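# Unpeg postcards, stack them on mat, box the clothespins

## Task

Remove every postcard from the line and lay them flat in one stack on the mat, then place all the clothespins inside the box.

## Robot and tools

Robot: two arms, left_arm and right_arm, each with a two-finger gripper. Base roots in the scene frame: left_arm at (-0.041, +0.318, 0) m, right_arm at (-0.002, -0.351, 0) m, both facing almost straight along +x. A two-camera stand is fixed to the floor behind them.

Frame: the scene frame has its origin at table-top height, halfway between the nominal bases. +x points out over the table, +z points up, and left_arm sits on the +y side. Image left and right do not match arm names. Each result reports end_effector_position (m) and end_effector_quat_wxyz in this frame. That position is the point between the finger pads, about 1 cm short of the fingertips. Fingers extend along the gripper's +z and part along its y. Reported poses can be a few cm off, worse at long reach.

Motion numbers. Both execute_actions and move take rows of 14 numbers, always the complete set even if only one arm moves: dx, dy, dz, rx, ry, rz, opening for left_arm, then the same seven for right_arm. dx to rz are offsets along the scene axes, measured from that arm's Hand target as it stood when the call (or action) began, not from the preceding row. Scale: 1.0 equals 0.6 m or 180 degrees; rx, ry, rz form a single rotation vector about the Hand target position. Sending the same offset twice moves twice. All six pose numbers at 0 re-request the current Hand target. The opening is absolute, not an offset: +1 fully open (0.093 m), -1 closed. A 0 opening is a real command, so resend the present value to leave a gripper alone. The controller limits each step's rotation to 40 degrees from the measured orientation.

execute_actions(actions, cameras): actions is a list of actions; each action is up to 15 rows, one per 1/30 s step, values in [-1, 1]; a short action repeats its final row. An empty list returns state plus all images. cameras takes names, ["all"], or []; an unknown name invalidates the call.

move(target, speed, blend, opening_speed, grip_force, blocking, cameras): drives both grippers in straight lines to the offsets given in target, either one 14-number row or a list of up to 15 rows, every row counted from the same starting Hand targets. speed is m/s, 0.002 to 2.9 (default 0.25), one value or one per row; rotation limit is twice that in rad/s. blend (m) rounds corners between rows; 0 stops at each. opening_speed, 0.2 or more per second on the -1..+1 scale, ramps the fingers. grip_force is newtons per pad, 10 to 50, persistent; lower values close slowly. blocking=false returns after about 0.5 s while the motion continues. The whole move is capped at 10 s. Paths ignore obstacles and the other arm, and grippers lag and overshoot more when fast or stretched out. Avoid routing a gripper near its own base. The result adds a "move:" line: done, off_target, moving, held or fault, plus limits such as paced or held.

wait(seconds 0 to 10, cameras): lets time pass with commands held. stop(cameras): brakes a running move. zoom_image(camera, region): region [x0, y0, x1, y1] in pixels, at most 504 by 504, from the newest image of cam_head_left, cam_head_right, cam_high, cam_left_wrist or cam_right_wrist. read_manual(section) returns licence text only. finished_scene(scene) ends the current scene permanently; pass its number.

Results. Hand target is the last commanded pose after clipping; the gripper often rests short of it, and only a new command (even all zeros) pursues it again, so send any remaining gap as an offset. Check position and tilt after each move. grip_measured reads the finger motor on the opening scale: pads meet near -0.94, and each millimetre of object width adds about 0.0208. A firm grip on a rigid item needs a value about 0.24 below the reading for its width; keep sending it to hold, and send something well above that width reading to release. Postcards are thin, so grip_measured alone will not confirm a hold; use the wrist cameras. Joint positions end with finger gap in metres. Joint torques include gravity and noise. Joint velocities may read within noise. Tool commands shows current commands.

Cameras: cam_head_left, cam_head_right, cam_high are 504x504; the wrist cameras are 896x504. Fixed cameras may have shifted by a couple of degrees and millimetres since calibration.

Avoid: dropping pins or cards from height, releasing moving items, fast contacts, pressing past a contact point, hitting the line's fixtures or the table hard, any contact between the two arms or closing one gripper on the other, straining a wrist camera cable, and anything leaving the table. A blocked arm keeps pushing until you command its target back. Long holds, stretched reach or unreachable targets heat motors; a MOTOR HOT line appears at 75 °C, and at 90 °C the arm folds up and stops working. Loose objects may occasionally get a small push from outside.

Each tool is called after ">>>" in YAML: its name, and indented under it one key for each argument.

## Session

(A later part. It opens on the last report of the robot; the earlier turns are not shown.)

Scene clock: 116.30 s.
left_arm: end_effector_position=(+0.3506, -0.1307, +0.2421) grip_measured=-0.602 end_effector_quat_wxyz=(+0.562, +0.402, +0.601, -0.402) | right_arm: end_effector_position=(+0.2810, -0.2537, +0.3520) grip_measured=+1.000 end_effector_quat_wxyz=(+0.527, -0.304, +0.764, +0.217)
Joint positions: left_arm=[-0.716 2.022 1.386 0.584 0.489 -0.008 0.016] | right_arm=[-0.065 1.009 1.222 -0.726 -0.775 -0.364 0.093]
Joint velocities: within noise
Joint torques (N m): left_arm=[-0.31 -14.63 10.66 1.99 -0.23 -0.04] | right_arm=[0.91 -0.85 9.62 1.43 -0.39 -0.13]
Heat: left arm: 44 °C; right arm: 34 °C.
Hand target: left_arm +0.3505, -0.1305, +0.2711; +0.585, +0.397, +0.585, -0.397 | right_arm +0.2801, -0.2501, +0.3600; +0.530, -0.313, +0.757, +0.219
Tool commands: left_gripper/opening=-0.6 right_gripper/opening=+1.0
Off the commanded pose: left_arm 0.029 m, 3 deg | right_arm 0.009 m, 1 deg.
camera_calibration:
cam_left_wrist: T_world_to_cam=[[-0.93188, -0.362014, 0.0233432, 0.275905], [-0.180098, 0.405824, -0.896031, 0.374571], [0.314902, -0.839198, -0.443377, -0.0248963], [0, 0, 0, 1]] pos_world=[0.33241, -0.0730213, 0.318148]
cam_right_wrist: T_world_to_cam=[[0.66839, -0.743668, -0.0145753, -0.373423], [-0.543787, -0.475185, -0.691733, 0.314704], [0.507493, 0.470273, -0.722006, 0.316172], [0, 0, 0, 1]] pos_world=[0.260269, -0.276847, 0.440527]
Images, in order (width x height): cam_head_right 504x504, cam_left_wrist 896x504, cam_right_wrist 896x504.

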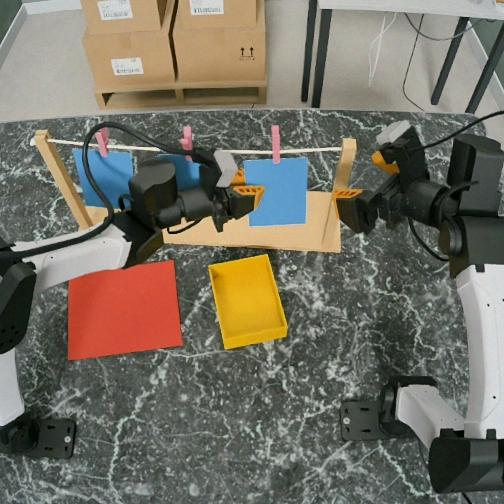

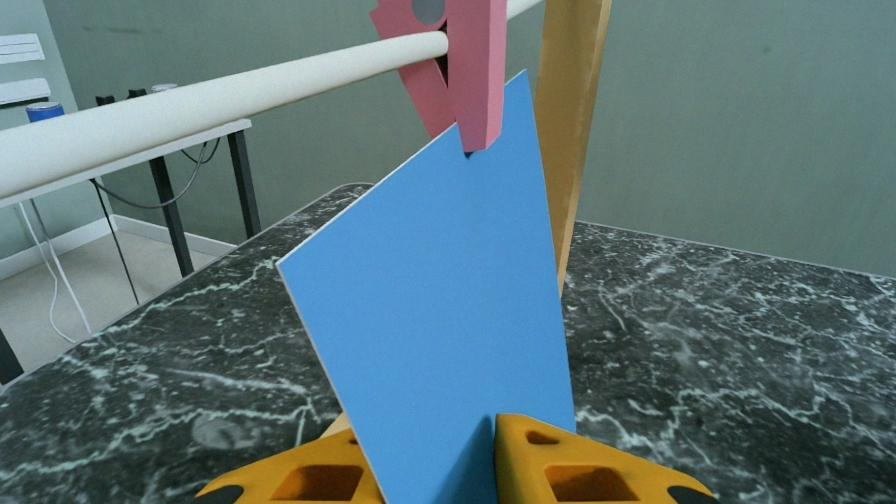

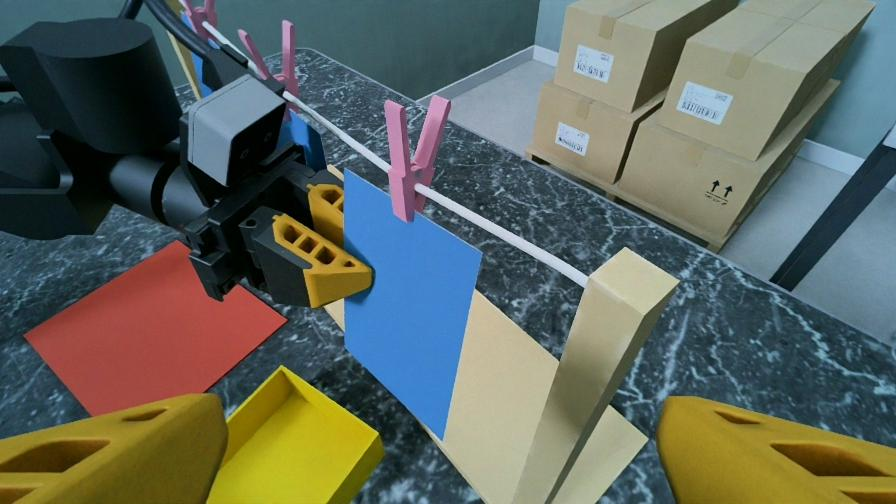

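>>> move:
  target: [0, 0, 0, 0, 0, 0, -1.0, 0, 0, 0, 0, 0, 0, 1.0]
  grip_force: [20, 50]
  speed: 0.05
  cameras: ["cam_left_wrist", "cam_right_wrist", "cam_head_left", "cam_high"]

>>> zoom_image:
  camera: "cam_right_wrist"
  region: [100, 0, 604, 450]

>>> zoom_image:
  camera: "cam_head_left"
  region: [30, 100, 380, 275]

>>> zoom_image:
  camera: "cam_high"
  region: [180, 90, 320, 290]

Scene clock: 119.33 s.
left_arm: end_effector_position=(+0.3506, -0.1307, +0.2421) grip_measured=-0.981 end_effector_quat_wxyz=(+0.562, +0.402, +0.601, -0.402) | right_arm: end_effector_position=(+0.2810, -0.2537, +0.3520) grip_measured=+1.000 end_effector_quat_wxyz=(+0.527, -0.304, +0.764, +0.217)
Joint positions: left_arm=[-0.716 2.022 1.386 0.584 0.489 -0.008 0] | right_arm=[-0.065 1.009 1.222 -0.726 -0.775 -0.364 0.093]
Joint torques (N m): left_arm=[-0.14 -14.64 10.66 1.99 -0.23 -0.04] | right_arm=[0.95 -0.88 9.68 1.43 -0.38 -0.12]
Heat: left arm: 44 °C; right arm: 34 °C.
Hand target: left_arm +0.3505, -0.1305, +0.2711; +0.585, +0.397, +0.585, -0.397 | right_arm +0.2801, -0.2501, +0.3600; +0.530, -0.313, +0.757, +0.219
Off the commanded pose: left_arm 0.029 m, 3 deg | right_arm 0.009 m, 1 deg.
grip_force (N): 20, 50
move: off_target (left_arm)
camera_calibration:
cam_left_wrist: T_world_to_cam=[[-0.931758, -0.362331, 0.0233136, 0.275943], [-0.18021, 0.405767, -0.896034, 0.374623], [0.315201, -0.839089, -0.443372, -0.0250203], [0, 0, 0, 1]] pos_world=[0.332509, -0.0730212, 0.318148]
cam_right_wrist: T_world_to_cam=[[0.66839, -0.743668, -0.0145753, -0.373423], [-0.543787, -0.475185, -0.691733, 0.314704], [0.507493, 0.470273, -0.722006, 0.316172], [0, 0, 0, 1]] pos_world=[0.260269, -0.276847, 0.440527]
Images, in order (width x height): cam_head_left 504x504, cam_high 504x504, cam_left_wrist 896x504, cam_right_wrist 896x504.

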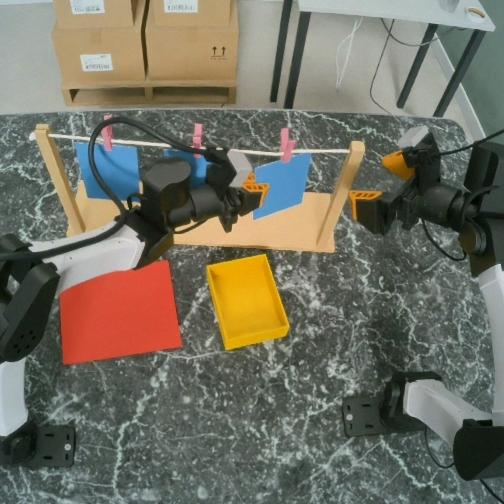

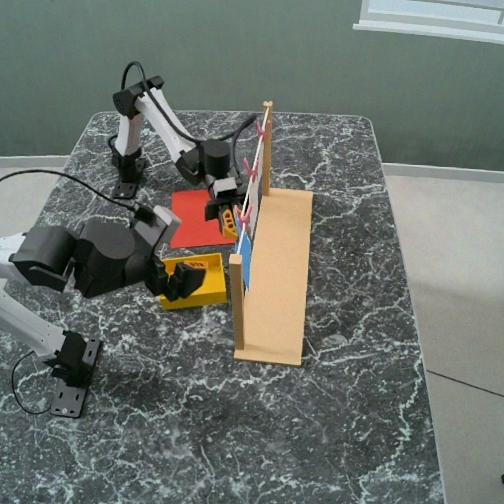

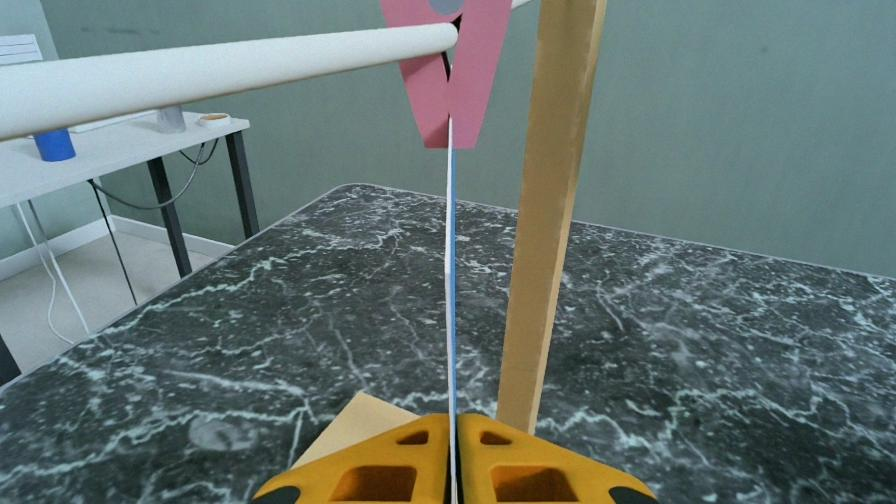

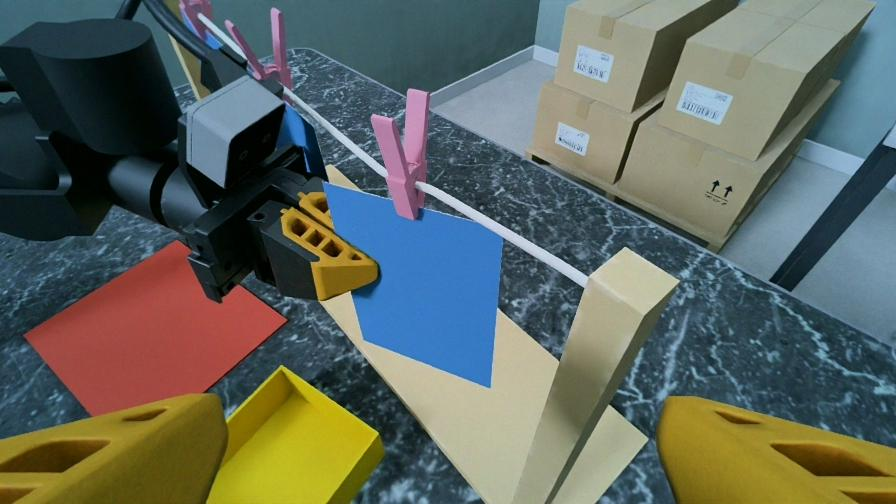

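Scaled by 1.000.

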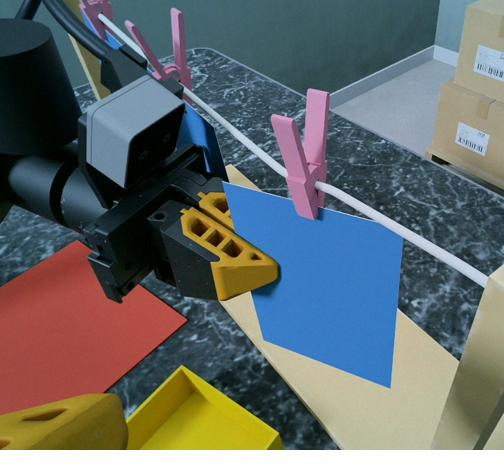

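Scaled by 1.440 from the camera's 504x504 image, which has a finer 720x720 frame.

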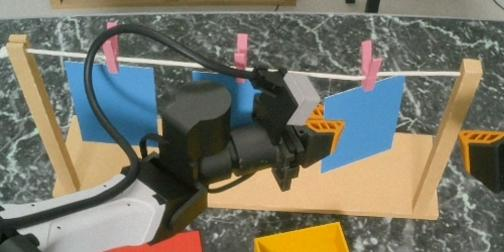

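Scaled by 2.520 from the camera's 504x504 image, which has a finer 720x720 frame.

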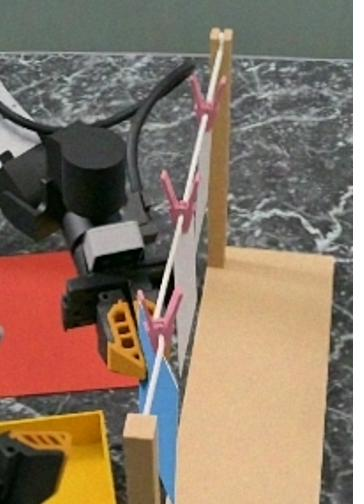

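>>> move:
  target:
    - [0,0,0,0,0,0,-1.0, 0.0582,0.0085,0.0667,0,0,0.1389,1.0]
    - [0,0,0,0,0,0,-1.0, 0.149,0.0468,0.0533,0,0,0.25,1.0]
  speed: 0.2
  blend: [0.03, 0]
  cameras: ["cam_head_left", "cam_head_right", "cam_high", "cam_right_wrist"]

Scene clock: 129.23 s.
left_arm: end_effector_position=(+0.3506, -0.1307, +0.2421) grip_measured=-0.989 end_effector_quat_wxyz=(+0.562, +0.402, +0.601, -0.402) | right_arm: end_effector_position=(+0.3689, -0.2247, +0.3896) grip_measured=+1.000 end_effector_quat_wxyz=(+0.476, -0.521, +0.607, +0.365)
Joint positions: left_arm=[-0.716 2.022 1.386 0.584 0.489 -0.008 0] | right_arm=[-0.086 1.9 2.26 -1.567 -1.266 -1.247 0.093]
Joint torques (N m): left_arm=[-0.28 -14.65 10.67 1.99 -0.23 -0.04] | right_arm=[0.79 -6.22 7.9 0.62 -0.81 -0.16]
Heat: left arm: 45 °C; right arm: 34 °C.
Hand target: left_arm +0.3505, -0.1305, +0.2711; +0.585, +0.397, +0.585, -0.397 | right_arm +0.3694, -0.2220, +0.3920; +0.406, -0.579, +0.580, +0.405
Off the commanded pose: left_arm 0.029 m, 3 deg | right_arm 0.004 m, 12 deg.
joint sent to its limit (right arm) — joint 4 (wrist pitch), lower limit. The joint targets are off in orientation, not in position.
grip_force (N): 20, 50
move: off_target (left_arm, right_arm)
camera_calibration:
cam_right_wrist: T_world_to_cam=[[0.974114, -0.22101, 0.0475127, -0.429632], [-0.113202, -0.65883, -0.743726, 0.222329], [0.195673, 0.719095, -0.666794, 0.434512], [0, 0, 0, 1]] pos_world=[0.358656, -0.260931, 0.475494]
Images, in order (width x height): cam_head_left 504x504, cam_head_right 504x504, cam_high 504x504, cam_right_wrist 896x504.

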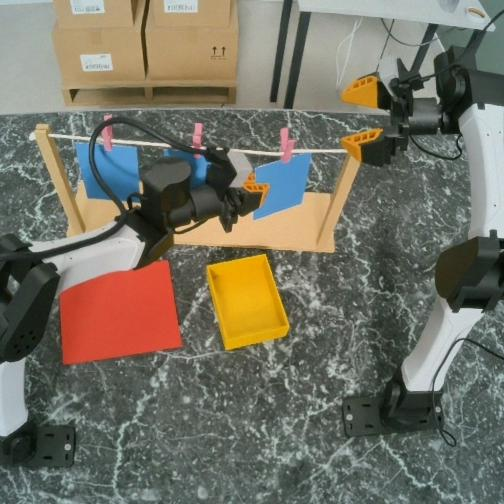

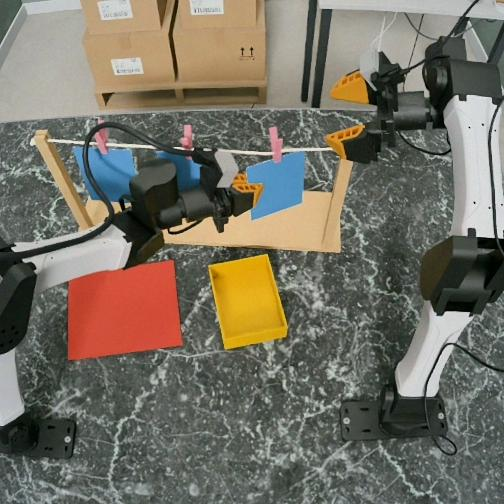

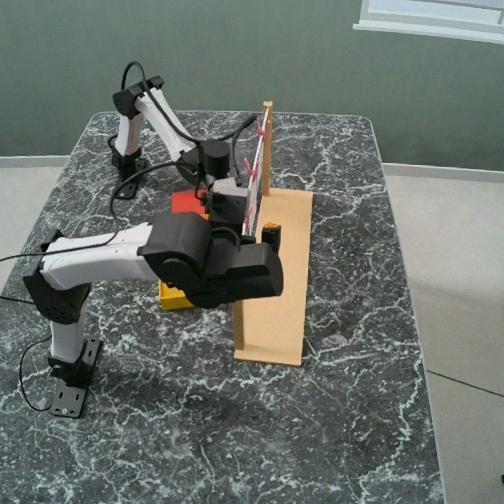

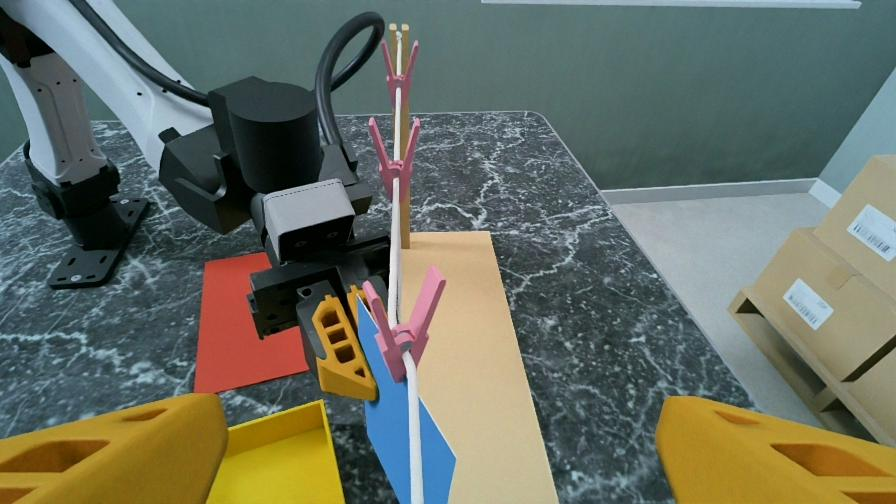

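>>> move:
  target: [0,0,0,0,0,0,-1.0, 0.0002,0.0617,-0.05,0.0278,0,-0.0167,1.0]
  speed: 0.1
  cameras: ["cam_head_left", "cam_left_wrist", "cam_right_wrist"]

>>> zoom_image:
  camera: "cam_right_wrist"
  region: [200, 150, 700, 504]

>>> zoom_image:
  camera: "cam_head_left"
  region: [200, 80, 450, 230]

Scene clock: 135.17 s.
left_arm: end_effector_position=(+0.3506, -0.1307, +0.2421) grip_measured=-0.989 end_effector_quat_wxyz=(+0.562, +0.402, +0.601, -0.402) | right_arm: end_effector_position=(+0.3681, -0.1875, +0.3680) grip_measured=+1.000 end_effector_quat_wxyz=(-0.450, +0.548, -0.577, -0.405)
Joint positions: left_arm=[-0.716 2.022 1.386 0.584 0.489 -0.008 0] | right_arm=[0.013 1.953 2.234 -1.568 -1.289 -1.302 0.093]
Joint torques (N m): left_arm=[-0.27 -14.65 10.67 1.99 -0.24 -0.04] | right_arm=[0.62 -6.54 5.57 0.51 -0.85 -0.17]
Heat: left arm: 45 °C; right arm: 34 °C.
Hand target: left_arm +0.3505, -0.1305, +0.2711; +0.585, +0.397, +0.585, -0.397 | right_arm +0.3695, -0.1850, +0.3621; -0.441, +0.546, -0.576, -0.419
Off the commanded pose: left_arm 0.029 m, 3 deg | right_arm 0.007 m, 2 deg.
joint sent to its limit (right arm) — joint 4 (wrist pitch), lower limit. The joint targets still meet the commanded pose.
grip_force (N): 20, 50
move: off_target (left_arm)
camera_calibration:
cam_left_wrist: T_world_to_cam=[[-0.931758, -0.362331, 0.0233136, 0.275943], [-0.18021, 0.405767, -0.896034, 0.374623], [0.315201, -0.839089, -0.443372, -0.0250203], [0, 0, 0, 1]] pos_world=[0.332509, -0.0730212, 0.318148]
cam_right_wrist: T_world_to_cam=[[0.99461, -0.101998, 0.0186239, -0.394175], [-0.053128, -0.655598, -0.753238, 0.212681], [0.0890389, 0.748189, -0.657484, 0.434788], [0, 0, 0, 1]] pos_world=[0.364637, -0.226076, 0.453407]
Images, in order (width x height): cam_head_left 504x504, cam_left_wrist 896x504, cam_right_wrist 896x504.

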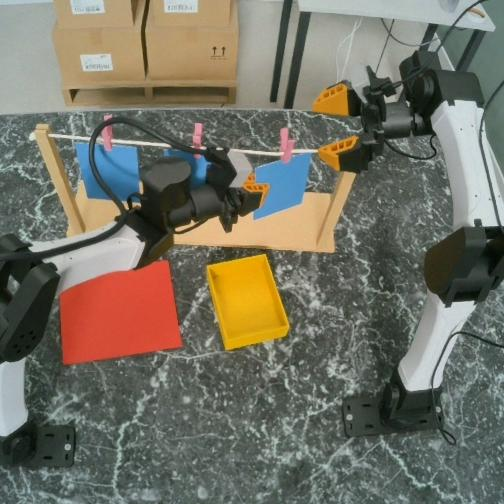

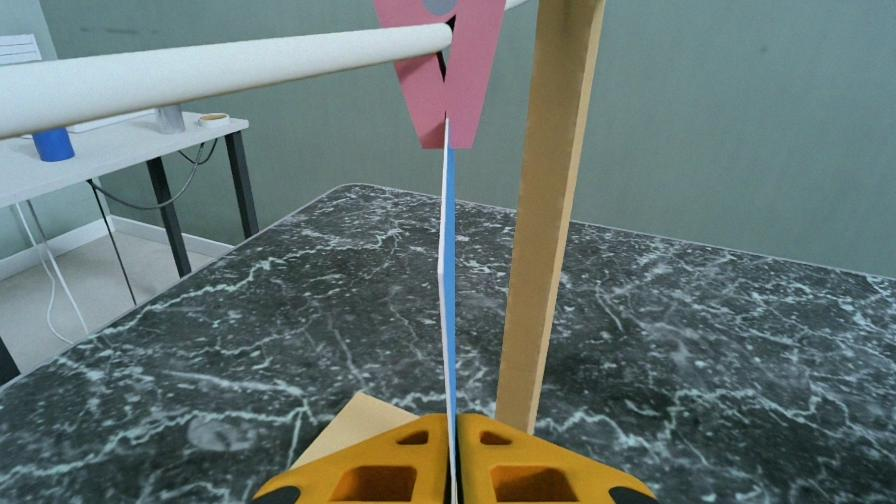

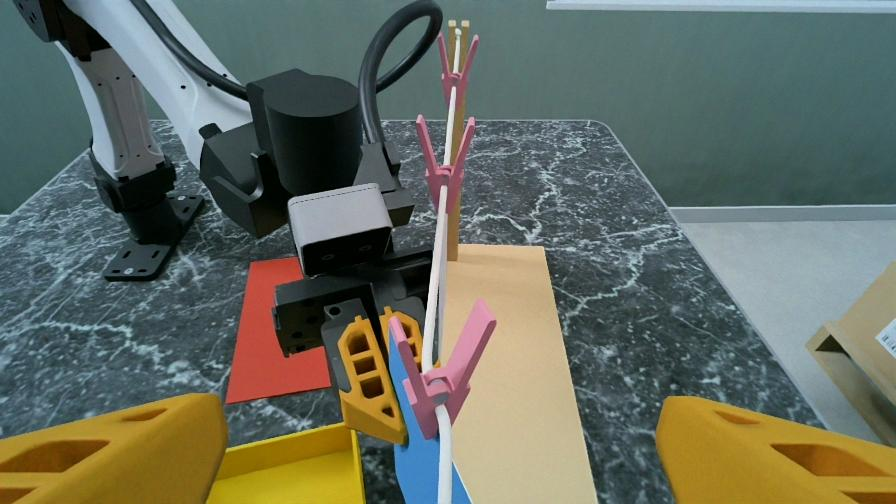

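Scaled by 1.008 from the camera's 896x504 image, which has a finer 1280x720 frame.

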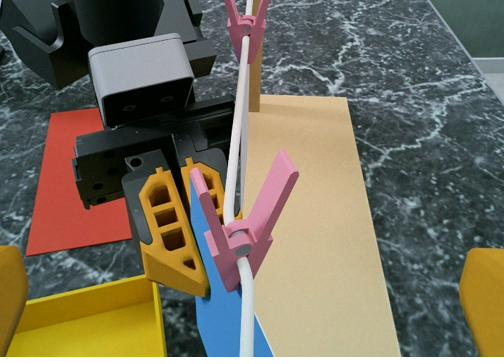

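Scaled by 2.016 from the camera's 504x504 image, which has a finer 720x720 frame.

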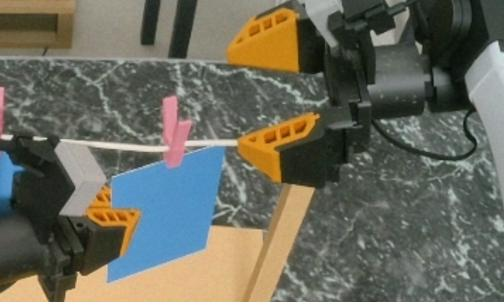

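>>> move:
  target: [0,0,0,0,0,0,-1.0, 0.0033,0.0417,-0.0083,0,0,0,1.0]
  speed: 0.08
  cameras: ["cam_head_left", "cam_left_wrist", "cam_right_wrist"]

>>> zoom_image:
  camera: "cam_right_wrist"
  region: [250, 200, 650, 504]

>>> zoom_image:
  camera: "cam_head_left"
  region: [200, 80, 450, 230]

Scene clock: 139.17 s.
left_arm: end_effector_position=(+0.3506, -0.1307, +0.2421) grip_measured=-0.989 end_effector_quat_wxyz=(+0.562, +0.402, +0.601, -0.402) | right_arm: end_effector_position=(+0.3791, -0.1607, +0.3442) grip_measured=+1.000 end_effector_quat_wxyz=(-0.425, +0.535, -0.587, -0.434)
Joint positions: left_arm=[-0.716 2.022 1.386 0.584 0.489 -0.008 0] | right_arm=[0.082 1.946 2.103 -1.348 -1.286 -1.119 0.093]
Joint torques (N m): left_arm=[-0.29 -14.67 10.67 1.99 -0.23 -0.05] | right_arm=[0.51 -11.71 5.64 0.95 -0.59 -0.06]
Heat: left arm: 46 °C; right arm: 34 °C.
Hand target: left_arm +0.3505, -0.1305, +0.2711; +0.585, +0.397, +0.585, -0.397 | right_arm +0.3716, -0.1600, +0.3571; +0.441, -0.546, +0.576, +0.419
Off the commanded pose: left_arm 0.029 m, 3 deg | right_arm 0.015 m, 3 deg.
grip_force (N): 20, 50
move: off_target (left_arm, right_arm)
camera_calibration:
cam_left_wrist: T_world_to_cam=[[-0.931758, -0.362331, 0.0233136, 0.275943], [-0.18021, 0.405767, -0.896034, 0.374623], [0.315201, -0.839089, -0.443372, -0.0250203], [0, 0, 0, 1]] pos_world=[0.332509, -0.0730212, 0.318148]
cam_right_wrist: T_world_to_cam=[[0.994727, -0.0818617, -0.0617868, -0.371136], [-0.100252, -0.648957, -0.754191, 0.232193], [0.0216424, 0.756408, -0.653742, 0.423655], [0, 0, 0, 1]] pos_world=[0.383288, -0.200154, 0.429148]
Images, in order (width x height): cam_head_left 504x504, cam_left_wrist 896x504, cam_right_wrist 896x504.

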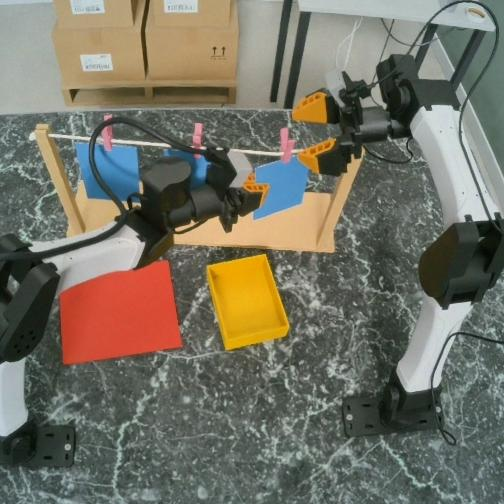

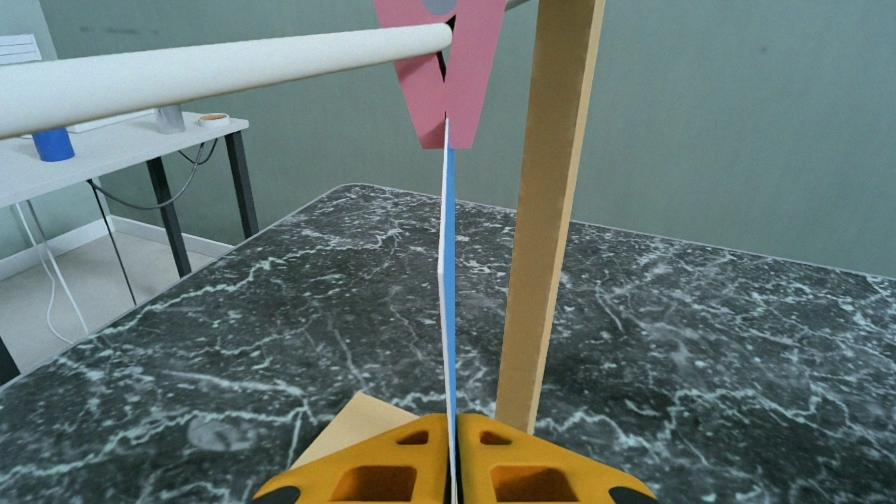

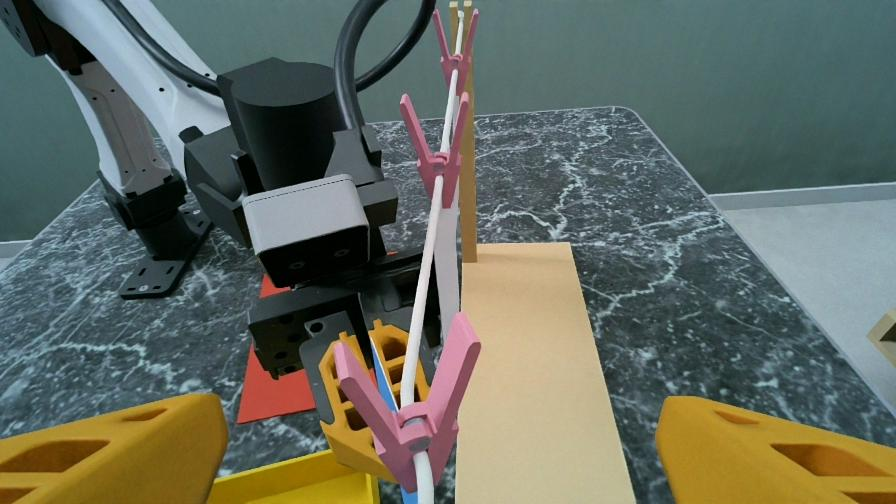

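Scaled by 1.260 from the camera's 896x504 image, which has a finer 1280x720 frame.

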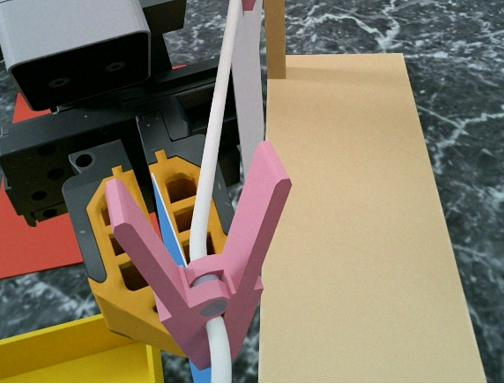

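Scaled by 2.016 from the camera's 504x504 image, which has a finer 720x720 frame.

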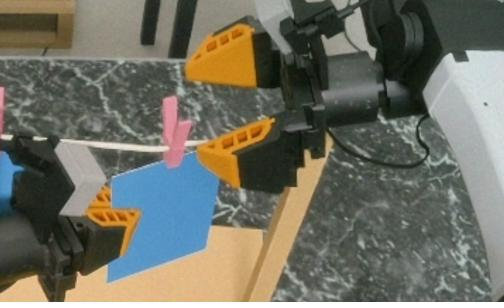

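>>> move:
  target: [0,0,0,0,0,0,-1.0, -0.0100,0.0167,0.0,0,0,0,1.0]
  speed: 0.06
  cameras: ["cam_right_wrist"]

>>> zoom_image:
  camera: "cam_right_wrist"
  region: [200, 200, 700, 504]

Scene clock: 143.03 s.
left_arm: end_effector_position=(+0.3506, -0.1307, +0.2421) grip_measured=-0.989 end_effector_quat_wxyz=(+0.562, +0.402, +0.601, -0.402) | right_arm: end_effector_position=(+0.3740, -0.1511, +0.3428) grip_measured=+1.000 end_effector_quat_wxyz=(-0.424, +0.535, -0.588, -0.433)
Joint positions: left_arm=[-0.716 2.022 1.386 0.584 0.489 -0.008 0] | right_arm=[0.109 1.893 2.016 -1.233 -1.271 -1.033 0.093]
Joint torques (N m): left_arm=[-0.28 -14.65 10.66 1.99 -0.23 -0.04] | right_arm=[0.65 -11.56 5.91 1.04 -0.58 -0.03]
Heat: left arm: 46 °C; right arm: 34 °C.
Hand target: left_arm +0.3505, -0.1305, +0.2711; +0.585, +0.397, +0.585, -0.397 | right_arm +0.3655, -0.1499, +0.3570; +0.441, -0.546, +0.576, +0.419
Off the commanded pose: left_arm 0.029 m, 3 deg | right_arm 0.017 m, 3 deg.
grip_force (N): 20, 50
move: off_target (left_arm, right_arm)
camera_calibration:
cam_right_wrist: T_world_to_cam=[[0.994528, -0.0837906, -0.0623909, -0.365366], [-0.102057, -0.651715, -0.751566, 0.236227], [0.0223131, 0.753821, -0.6567, 0.416006], [0, 0, 0, 1]] pos_world=[0.378193, -0.190256, 0.427936]
Images, in order (width x height): cam_right_wrist 896x504.

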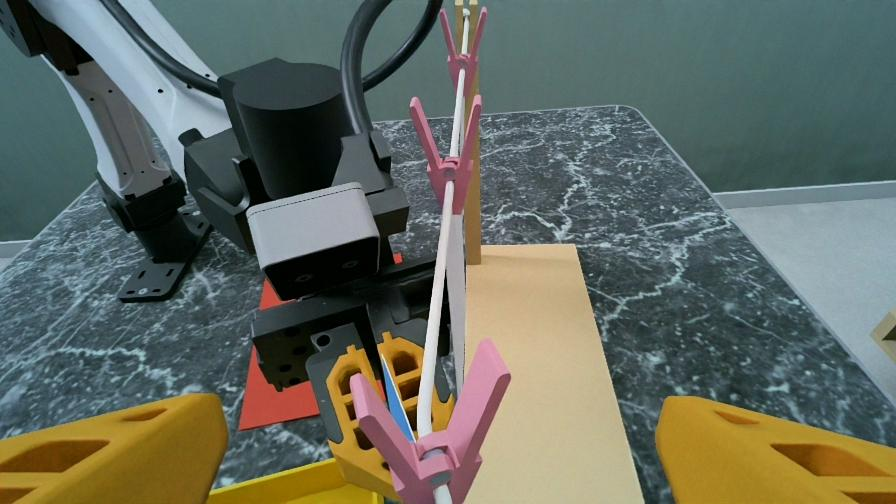

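Scaled by 1.008 from the camera's 896x504 image, which has a finer 1280x720 frame.

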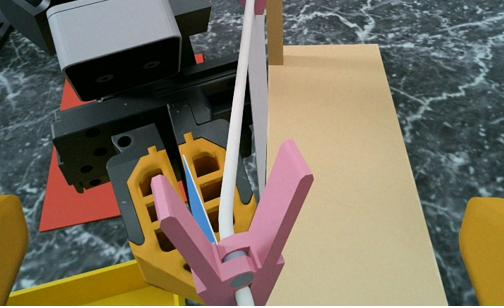

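>>> move:
  target: [0,0,0,0,0,0,-1.0, -0.0025,0.0212,0.0025,0,0,0,1.0]
  speed: 0.06
  cameras: ["cam_right_wrist", "cam_left_wrist", "cam_head_right"]

>>> zoom_image:
  camera: "cam_right_wrist"
  region: [200, 200, 700, 504]

>>> zoom_image:
  camera: "cam_head_right"
  region: [180, 80, 430, 230]

Scene clock: 146.33 s.
left_arm: end_effector_position=(+0.3506, -0.1307, +0.2421) grip_measured=-0.989 end_effector_quat_wxyz=(+0.562, +0.402, +0.601, -0.402) | right_arm: end_effector_position=(+0.3724, -0.1380, +0.3441) grip_measured=+1.000 end_effector_quat_wxyz=(-0.424, +0.535, -0.589, -0.433)
Joint positions: left_arm=[-0.716 2.022 1.386 0.584 0.489 -0.008 0] | right_arm=[0.145 1.862 1.967 -1.12 -1.252 -0.934 0.093]
Joint torques (N m): left_arm=[-0.28 -14.67 10.66 1.98 -0.24 -0.05] | right_arm=[0.66 -11.58 6.09 1.14 -0.56 -0.03]
Heat: left arm: 46 °C; right arm: 34 °C.
Hand target: left_arm +0.3505, -0.1305, +0.2711; +0.585, +0.397, +0.585, -0.397 | right_arm +0.3640, -0.1371, +0.3585; +0.441, -0.545, +0.576, +0.419
Off the commanded pose: left_arm 0.029 m, 3 deg | right_arm 0.017 m, 3 deg.
grip_force (N): 20, 50
move: off_target (left_arm, right_arm)
camera_calibration:
cam_left_wrist: T_world_to_cam=[[-0.931758, -0.362331, 0.0233136, 0.275943], [-0.18021, 0.405767, -0.896034, 0.374623], [0.315201, -0.839089, -0.443372, -0.0250203], [0, 0, 0, 1]] pos_world=[0.332509, -0.0730212, 0.318148]
cam_right_wrist: T_world_to_cam=[[0.994554, -0.0838628, -0.0618774, -0.362723], [-0.101758, -0.653106, -0.750398, 0.244835], [0.022518, 0.752608, -0.658083, 0.407171], [0, 0, 0, 1]] pos_world=[0.376493, -0.176956, 0.429232]
Images, in order (width x height): cam_head_right 504x504, cam_left_wrist 896x504, cam_right_wrist 896x504.

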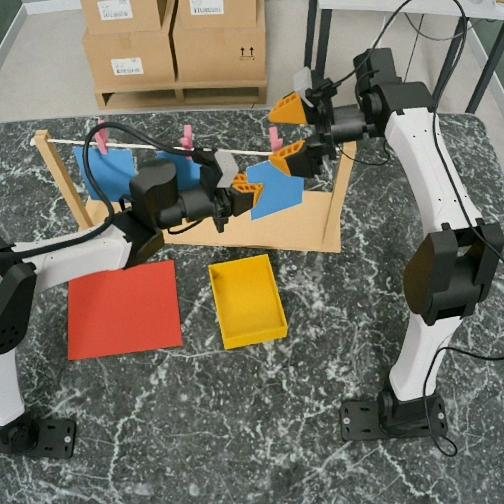

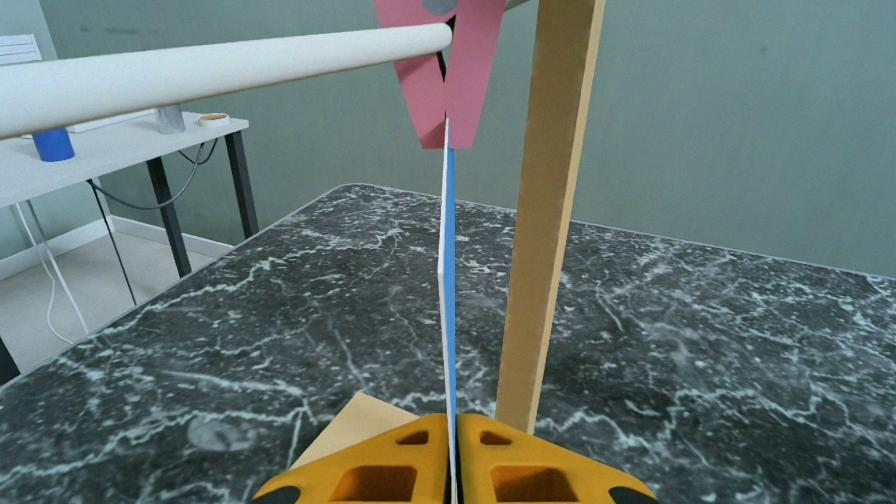

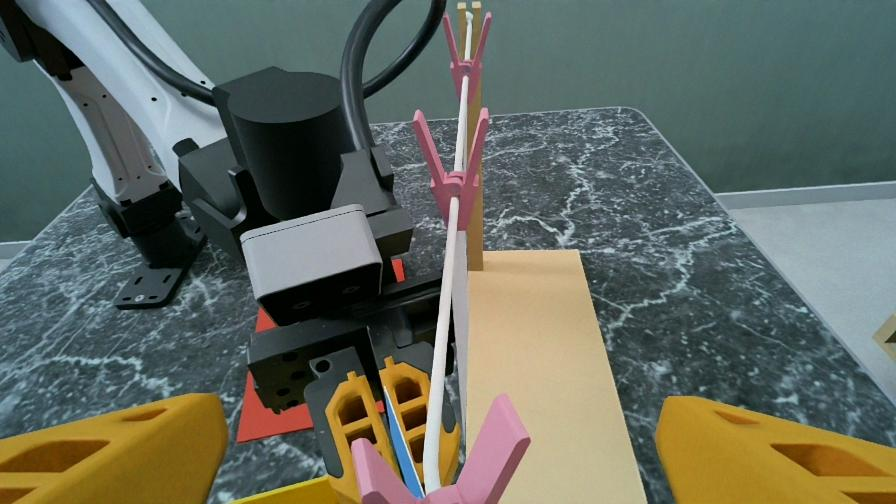

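Scaled by 1.008 from the camera's 896x504 image, which has a finer 1280x720 frame.

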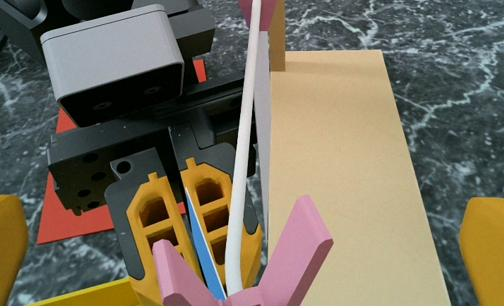

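Scaled by 2.016 from the camera's 504x504 image, which has a finer 720x720 frame.

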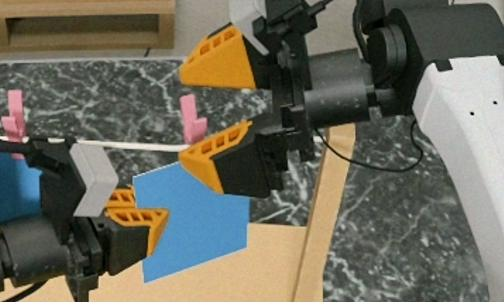

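>>> move:
  target: [0,0,0,0,0,0,-1.0, 0,0,0,0,0,0,-0.5]
  speed: 0.06
  opening_speed: 0.7
  cameras: ["cam_right_wrist", "cam_left_wrist", "cam_head_right"]

>>> zoom_image:
  camera: "cam_head_right"
  region: [180, 80, 430, 230]

Scene clock: 149.30 s.
left_arm: end_effector_position=(+0.3506, -0.1307, +0.2419) grip_measured=-0.989 end_effector_quat_wxyz=(+0.561, +0.402, +0.602, -0.402) | right_arm: end_effector_position=(+0.3732, -0.1379, +0.3445) grip_measured=-0.494 end_effector_quat_wxyz=(-0.426, +0.536, -0.588, -0.431)
Joint positions: left_arm=[-0.716 2.022 1.386 0.583 0.489 -0.008 0] | right_arm=[0.145 1.862 1.967 -1.112 -1.251 -0.93 0.021]
Joint torques (N m): left_arm=[-0.29 -14.65 10.65 2.01 -0.23 -0.05] | right_arm=[0.73 -11.64 5.87 1.14 -0.55 0.01]
Heat: left arm: 47 °C; right arm: 34 °C.
Hand target: left_arm +0.3505, -0.1305, +0.2711; +0.585, +0.397, +0.585, -0.397 | right_arm +0.3640, -0.1371, +0.3585; +0.441, -0.546, +0.576, +0.419
Off the commanded pose: left_arm 0.029 m, 3 deg | right_arm 0.017 m, 3 deg.
grip_force (N): 20, 50
move: off_target (left_arm, right_arm)
camera_calibration:
cam_left_wrist: T_world_to_cam=[[-0.931729, -0.36237, 0.0238536, 0.275728], [-0.181007, 0.406457, -0.895561, 0.374651], [0.314829, -0.838738, -0.444299, -0.0247487], [0, 0, 0, 1]] pos_world=[0.33251, -0.0731219, 0.31795]
cam_right_wrist: T_world_to_cam=[[0.994722, -0.0848802, -0.0576529, -0.36525], [-0.0992183, -0.652433, -0.751324, 0.244825], [0.0261578, 0.753078, -0.657411, 0.405916], [0, 0, 0, 1]] pos_world=[0.376996, -0.176957, 0.429738]
Images, in order (width x height): cam_head_right 504x504, cam_left_wrist 896x504, cam_right_wrist 896x504.

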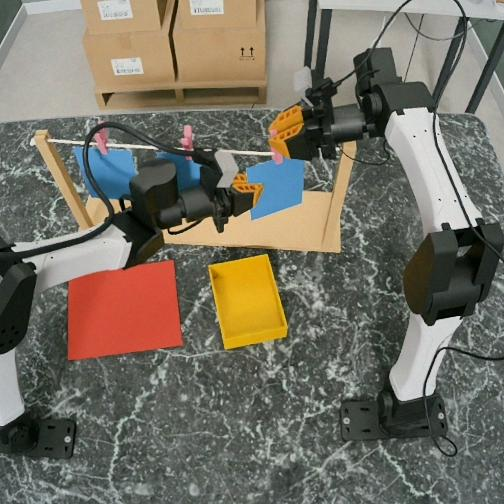

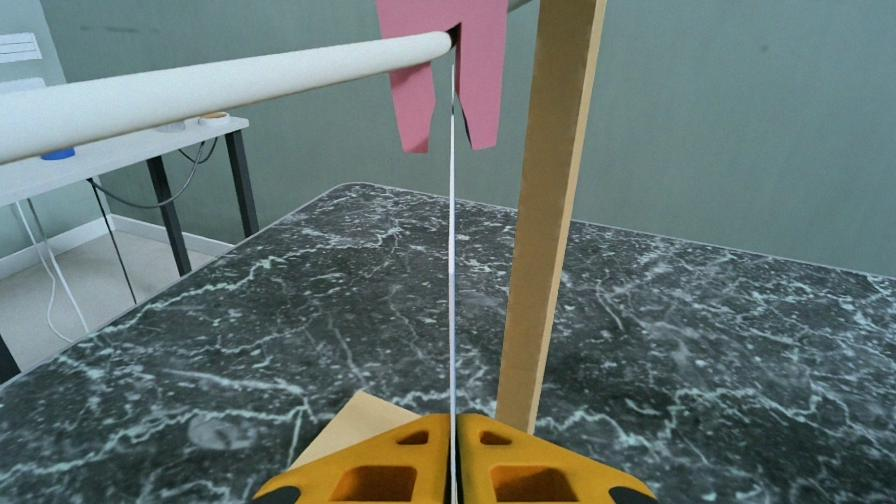

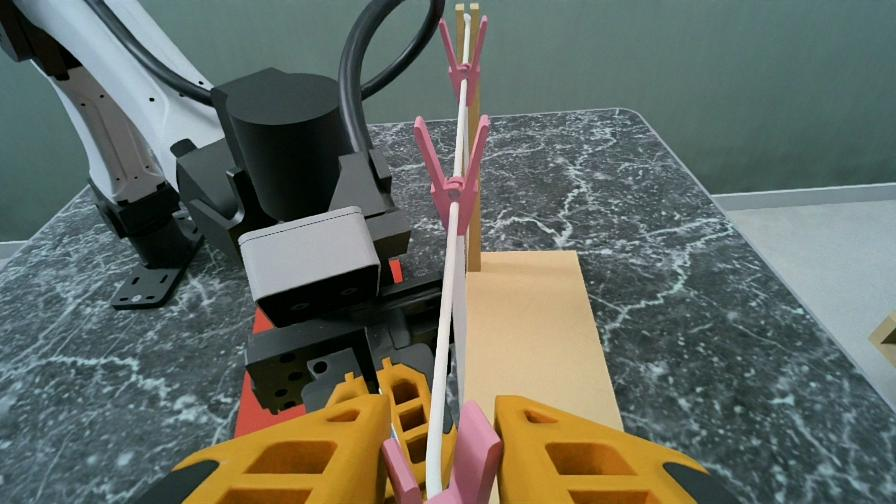

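Scaled by 2.016 from the camera's 504x504 image, which has a finer 720x720 frame.

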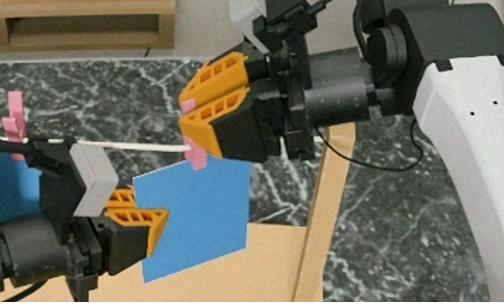

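>>> move:
  target:
    - [0,0,0,0,0,0,-1.0, 0,0,0,0,0,0,-0.58]
    - [0,0,0,0,0,0,-1.0, 0,0,0.0533,0,0,0,-0.58]
  speed: 0.05
  opening_speed: 0.5
  cameras: ["cam_right_wrist", "cam_left_wrist", "cam_head_right", "cam_head_left"]

>>> zoom_image:
  camera: "cam_head_right"
  region: [180, 80, 430, 230]

Scene clock: 153.23 s.
left_arm: end_effector_position=(+0.3506, -0.1307, +0.2419) grip_measured=-0.989 end_effector_quat_wxyz=(+0.561, +0.402, +0.602, -0.402) | right_arm: end_effector_position=(+0.3633, -0.1402, +0.3890) grip_measured=-0.574 end_effector_quat_wxyz=(-0.443, +0.543, -0.582, -0.413)
Joint positions: left_arm=[-0.716 2.022 1.386 0.583 0.489 -0.008 0] | right_arm=[0.145 1.862 2.149 -1.222 -1.233 -0.906 0.018]
Joint torques (N m): left_arm=[-0.27 -14.68 10.66 2.01 -0.23 -0.04] | right_arm=[0.75 -6.06 8.65 0.89 -0.72 -0.1]
Heat: left arm: 47 °C; right arm: 34 °C.
Hand target: left_arm +0.3505, -0.1305, +0.2711; +0.585, +0.397, +0.585, -0.397 | right_arm +0.3640, -0.1371, +0.3906; -0.441, +0.546, -0.576, -0.419
Off the commanded pose: left_arm 0.029 m, 3 deg | right_arm 0.004 m, 1 deg.
grip_force (N): 20, 50
move: off_target (left_arm)
camera_calibration:
cam_left_wrist: T_world_to_cam=[[-0.931729, -0.36237, 0.0238536, 0.275728], [-0.181007, 0.406457, -0.895561, 0.374651], [0.314829, -0.838738, -0.444299, -0.0247487], [0, 0, 0, 1]] pos_world=[0.33251, -0.0731219, 0.31795]
cam_right_wrist: T_world_to_cam=[[0.99482, -0.101419, -0.00692265, -0.37503], [-0.0718936, -0.653791, -0.753252, 0.266347], [0.0718678, 0.749847, -0.657696, 0.420186], [0, 0, 0, 1]] pos_world=[0.362038, -0.178975, 0.474385]
Images, in order (width x height): cam_head_left 504x504, cam_head_right 504x504, cam_left_wrist 896x504, cam_right_wrist 896x504.

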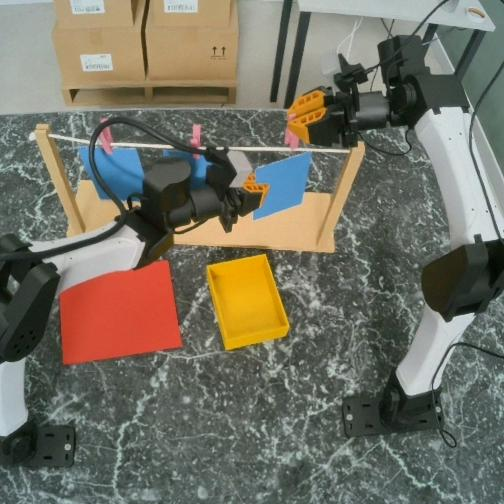

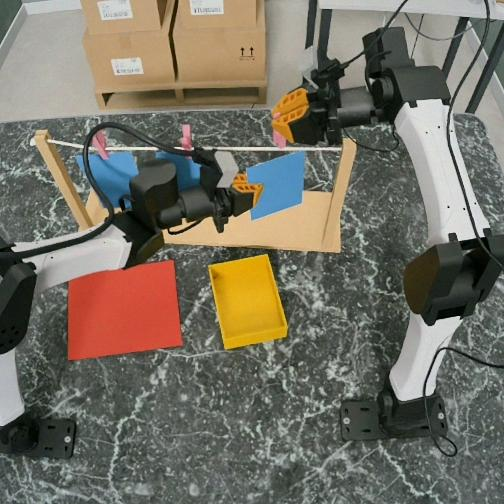

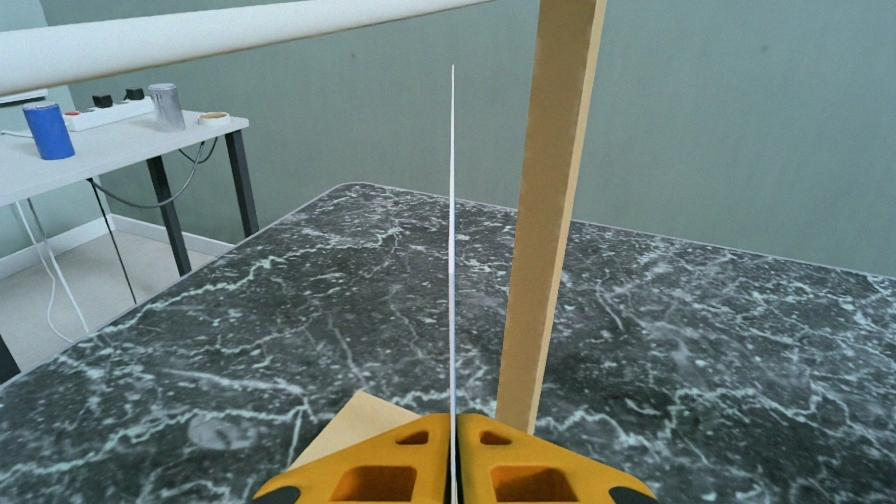

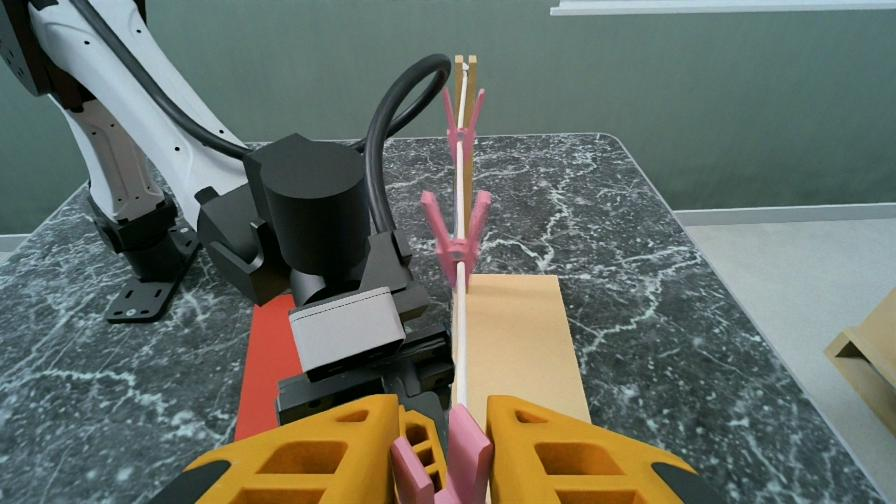

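Scaled by 2.016 from the camera's 504x504 image, which has a finer 720x720 frame.

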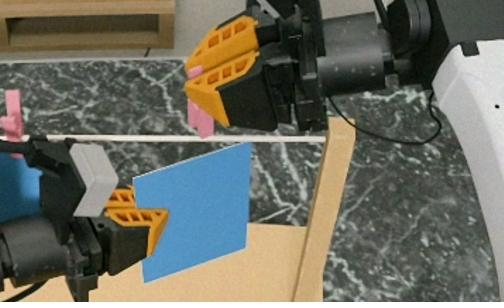

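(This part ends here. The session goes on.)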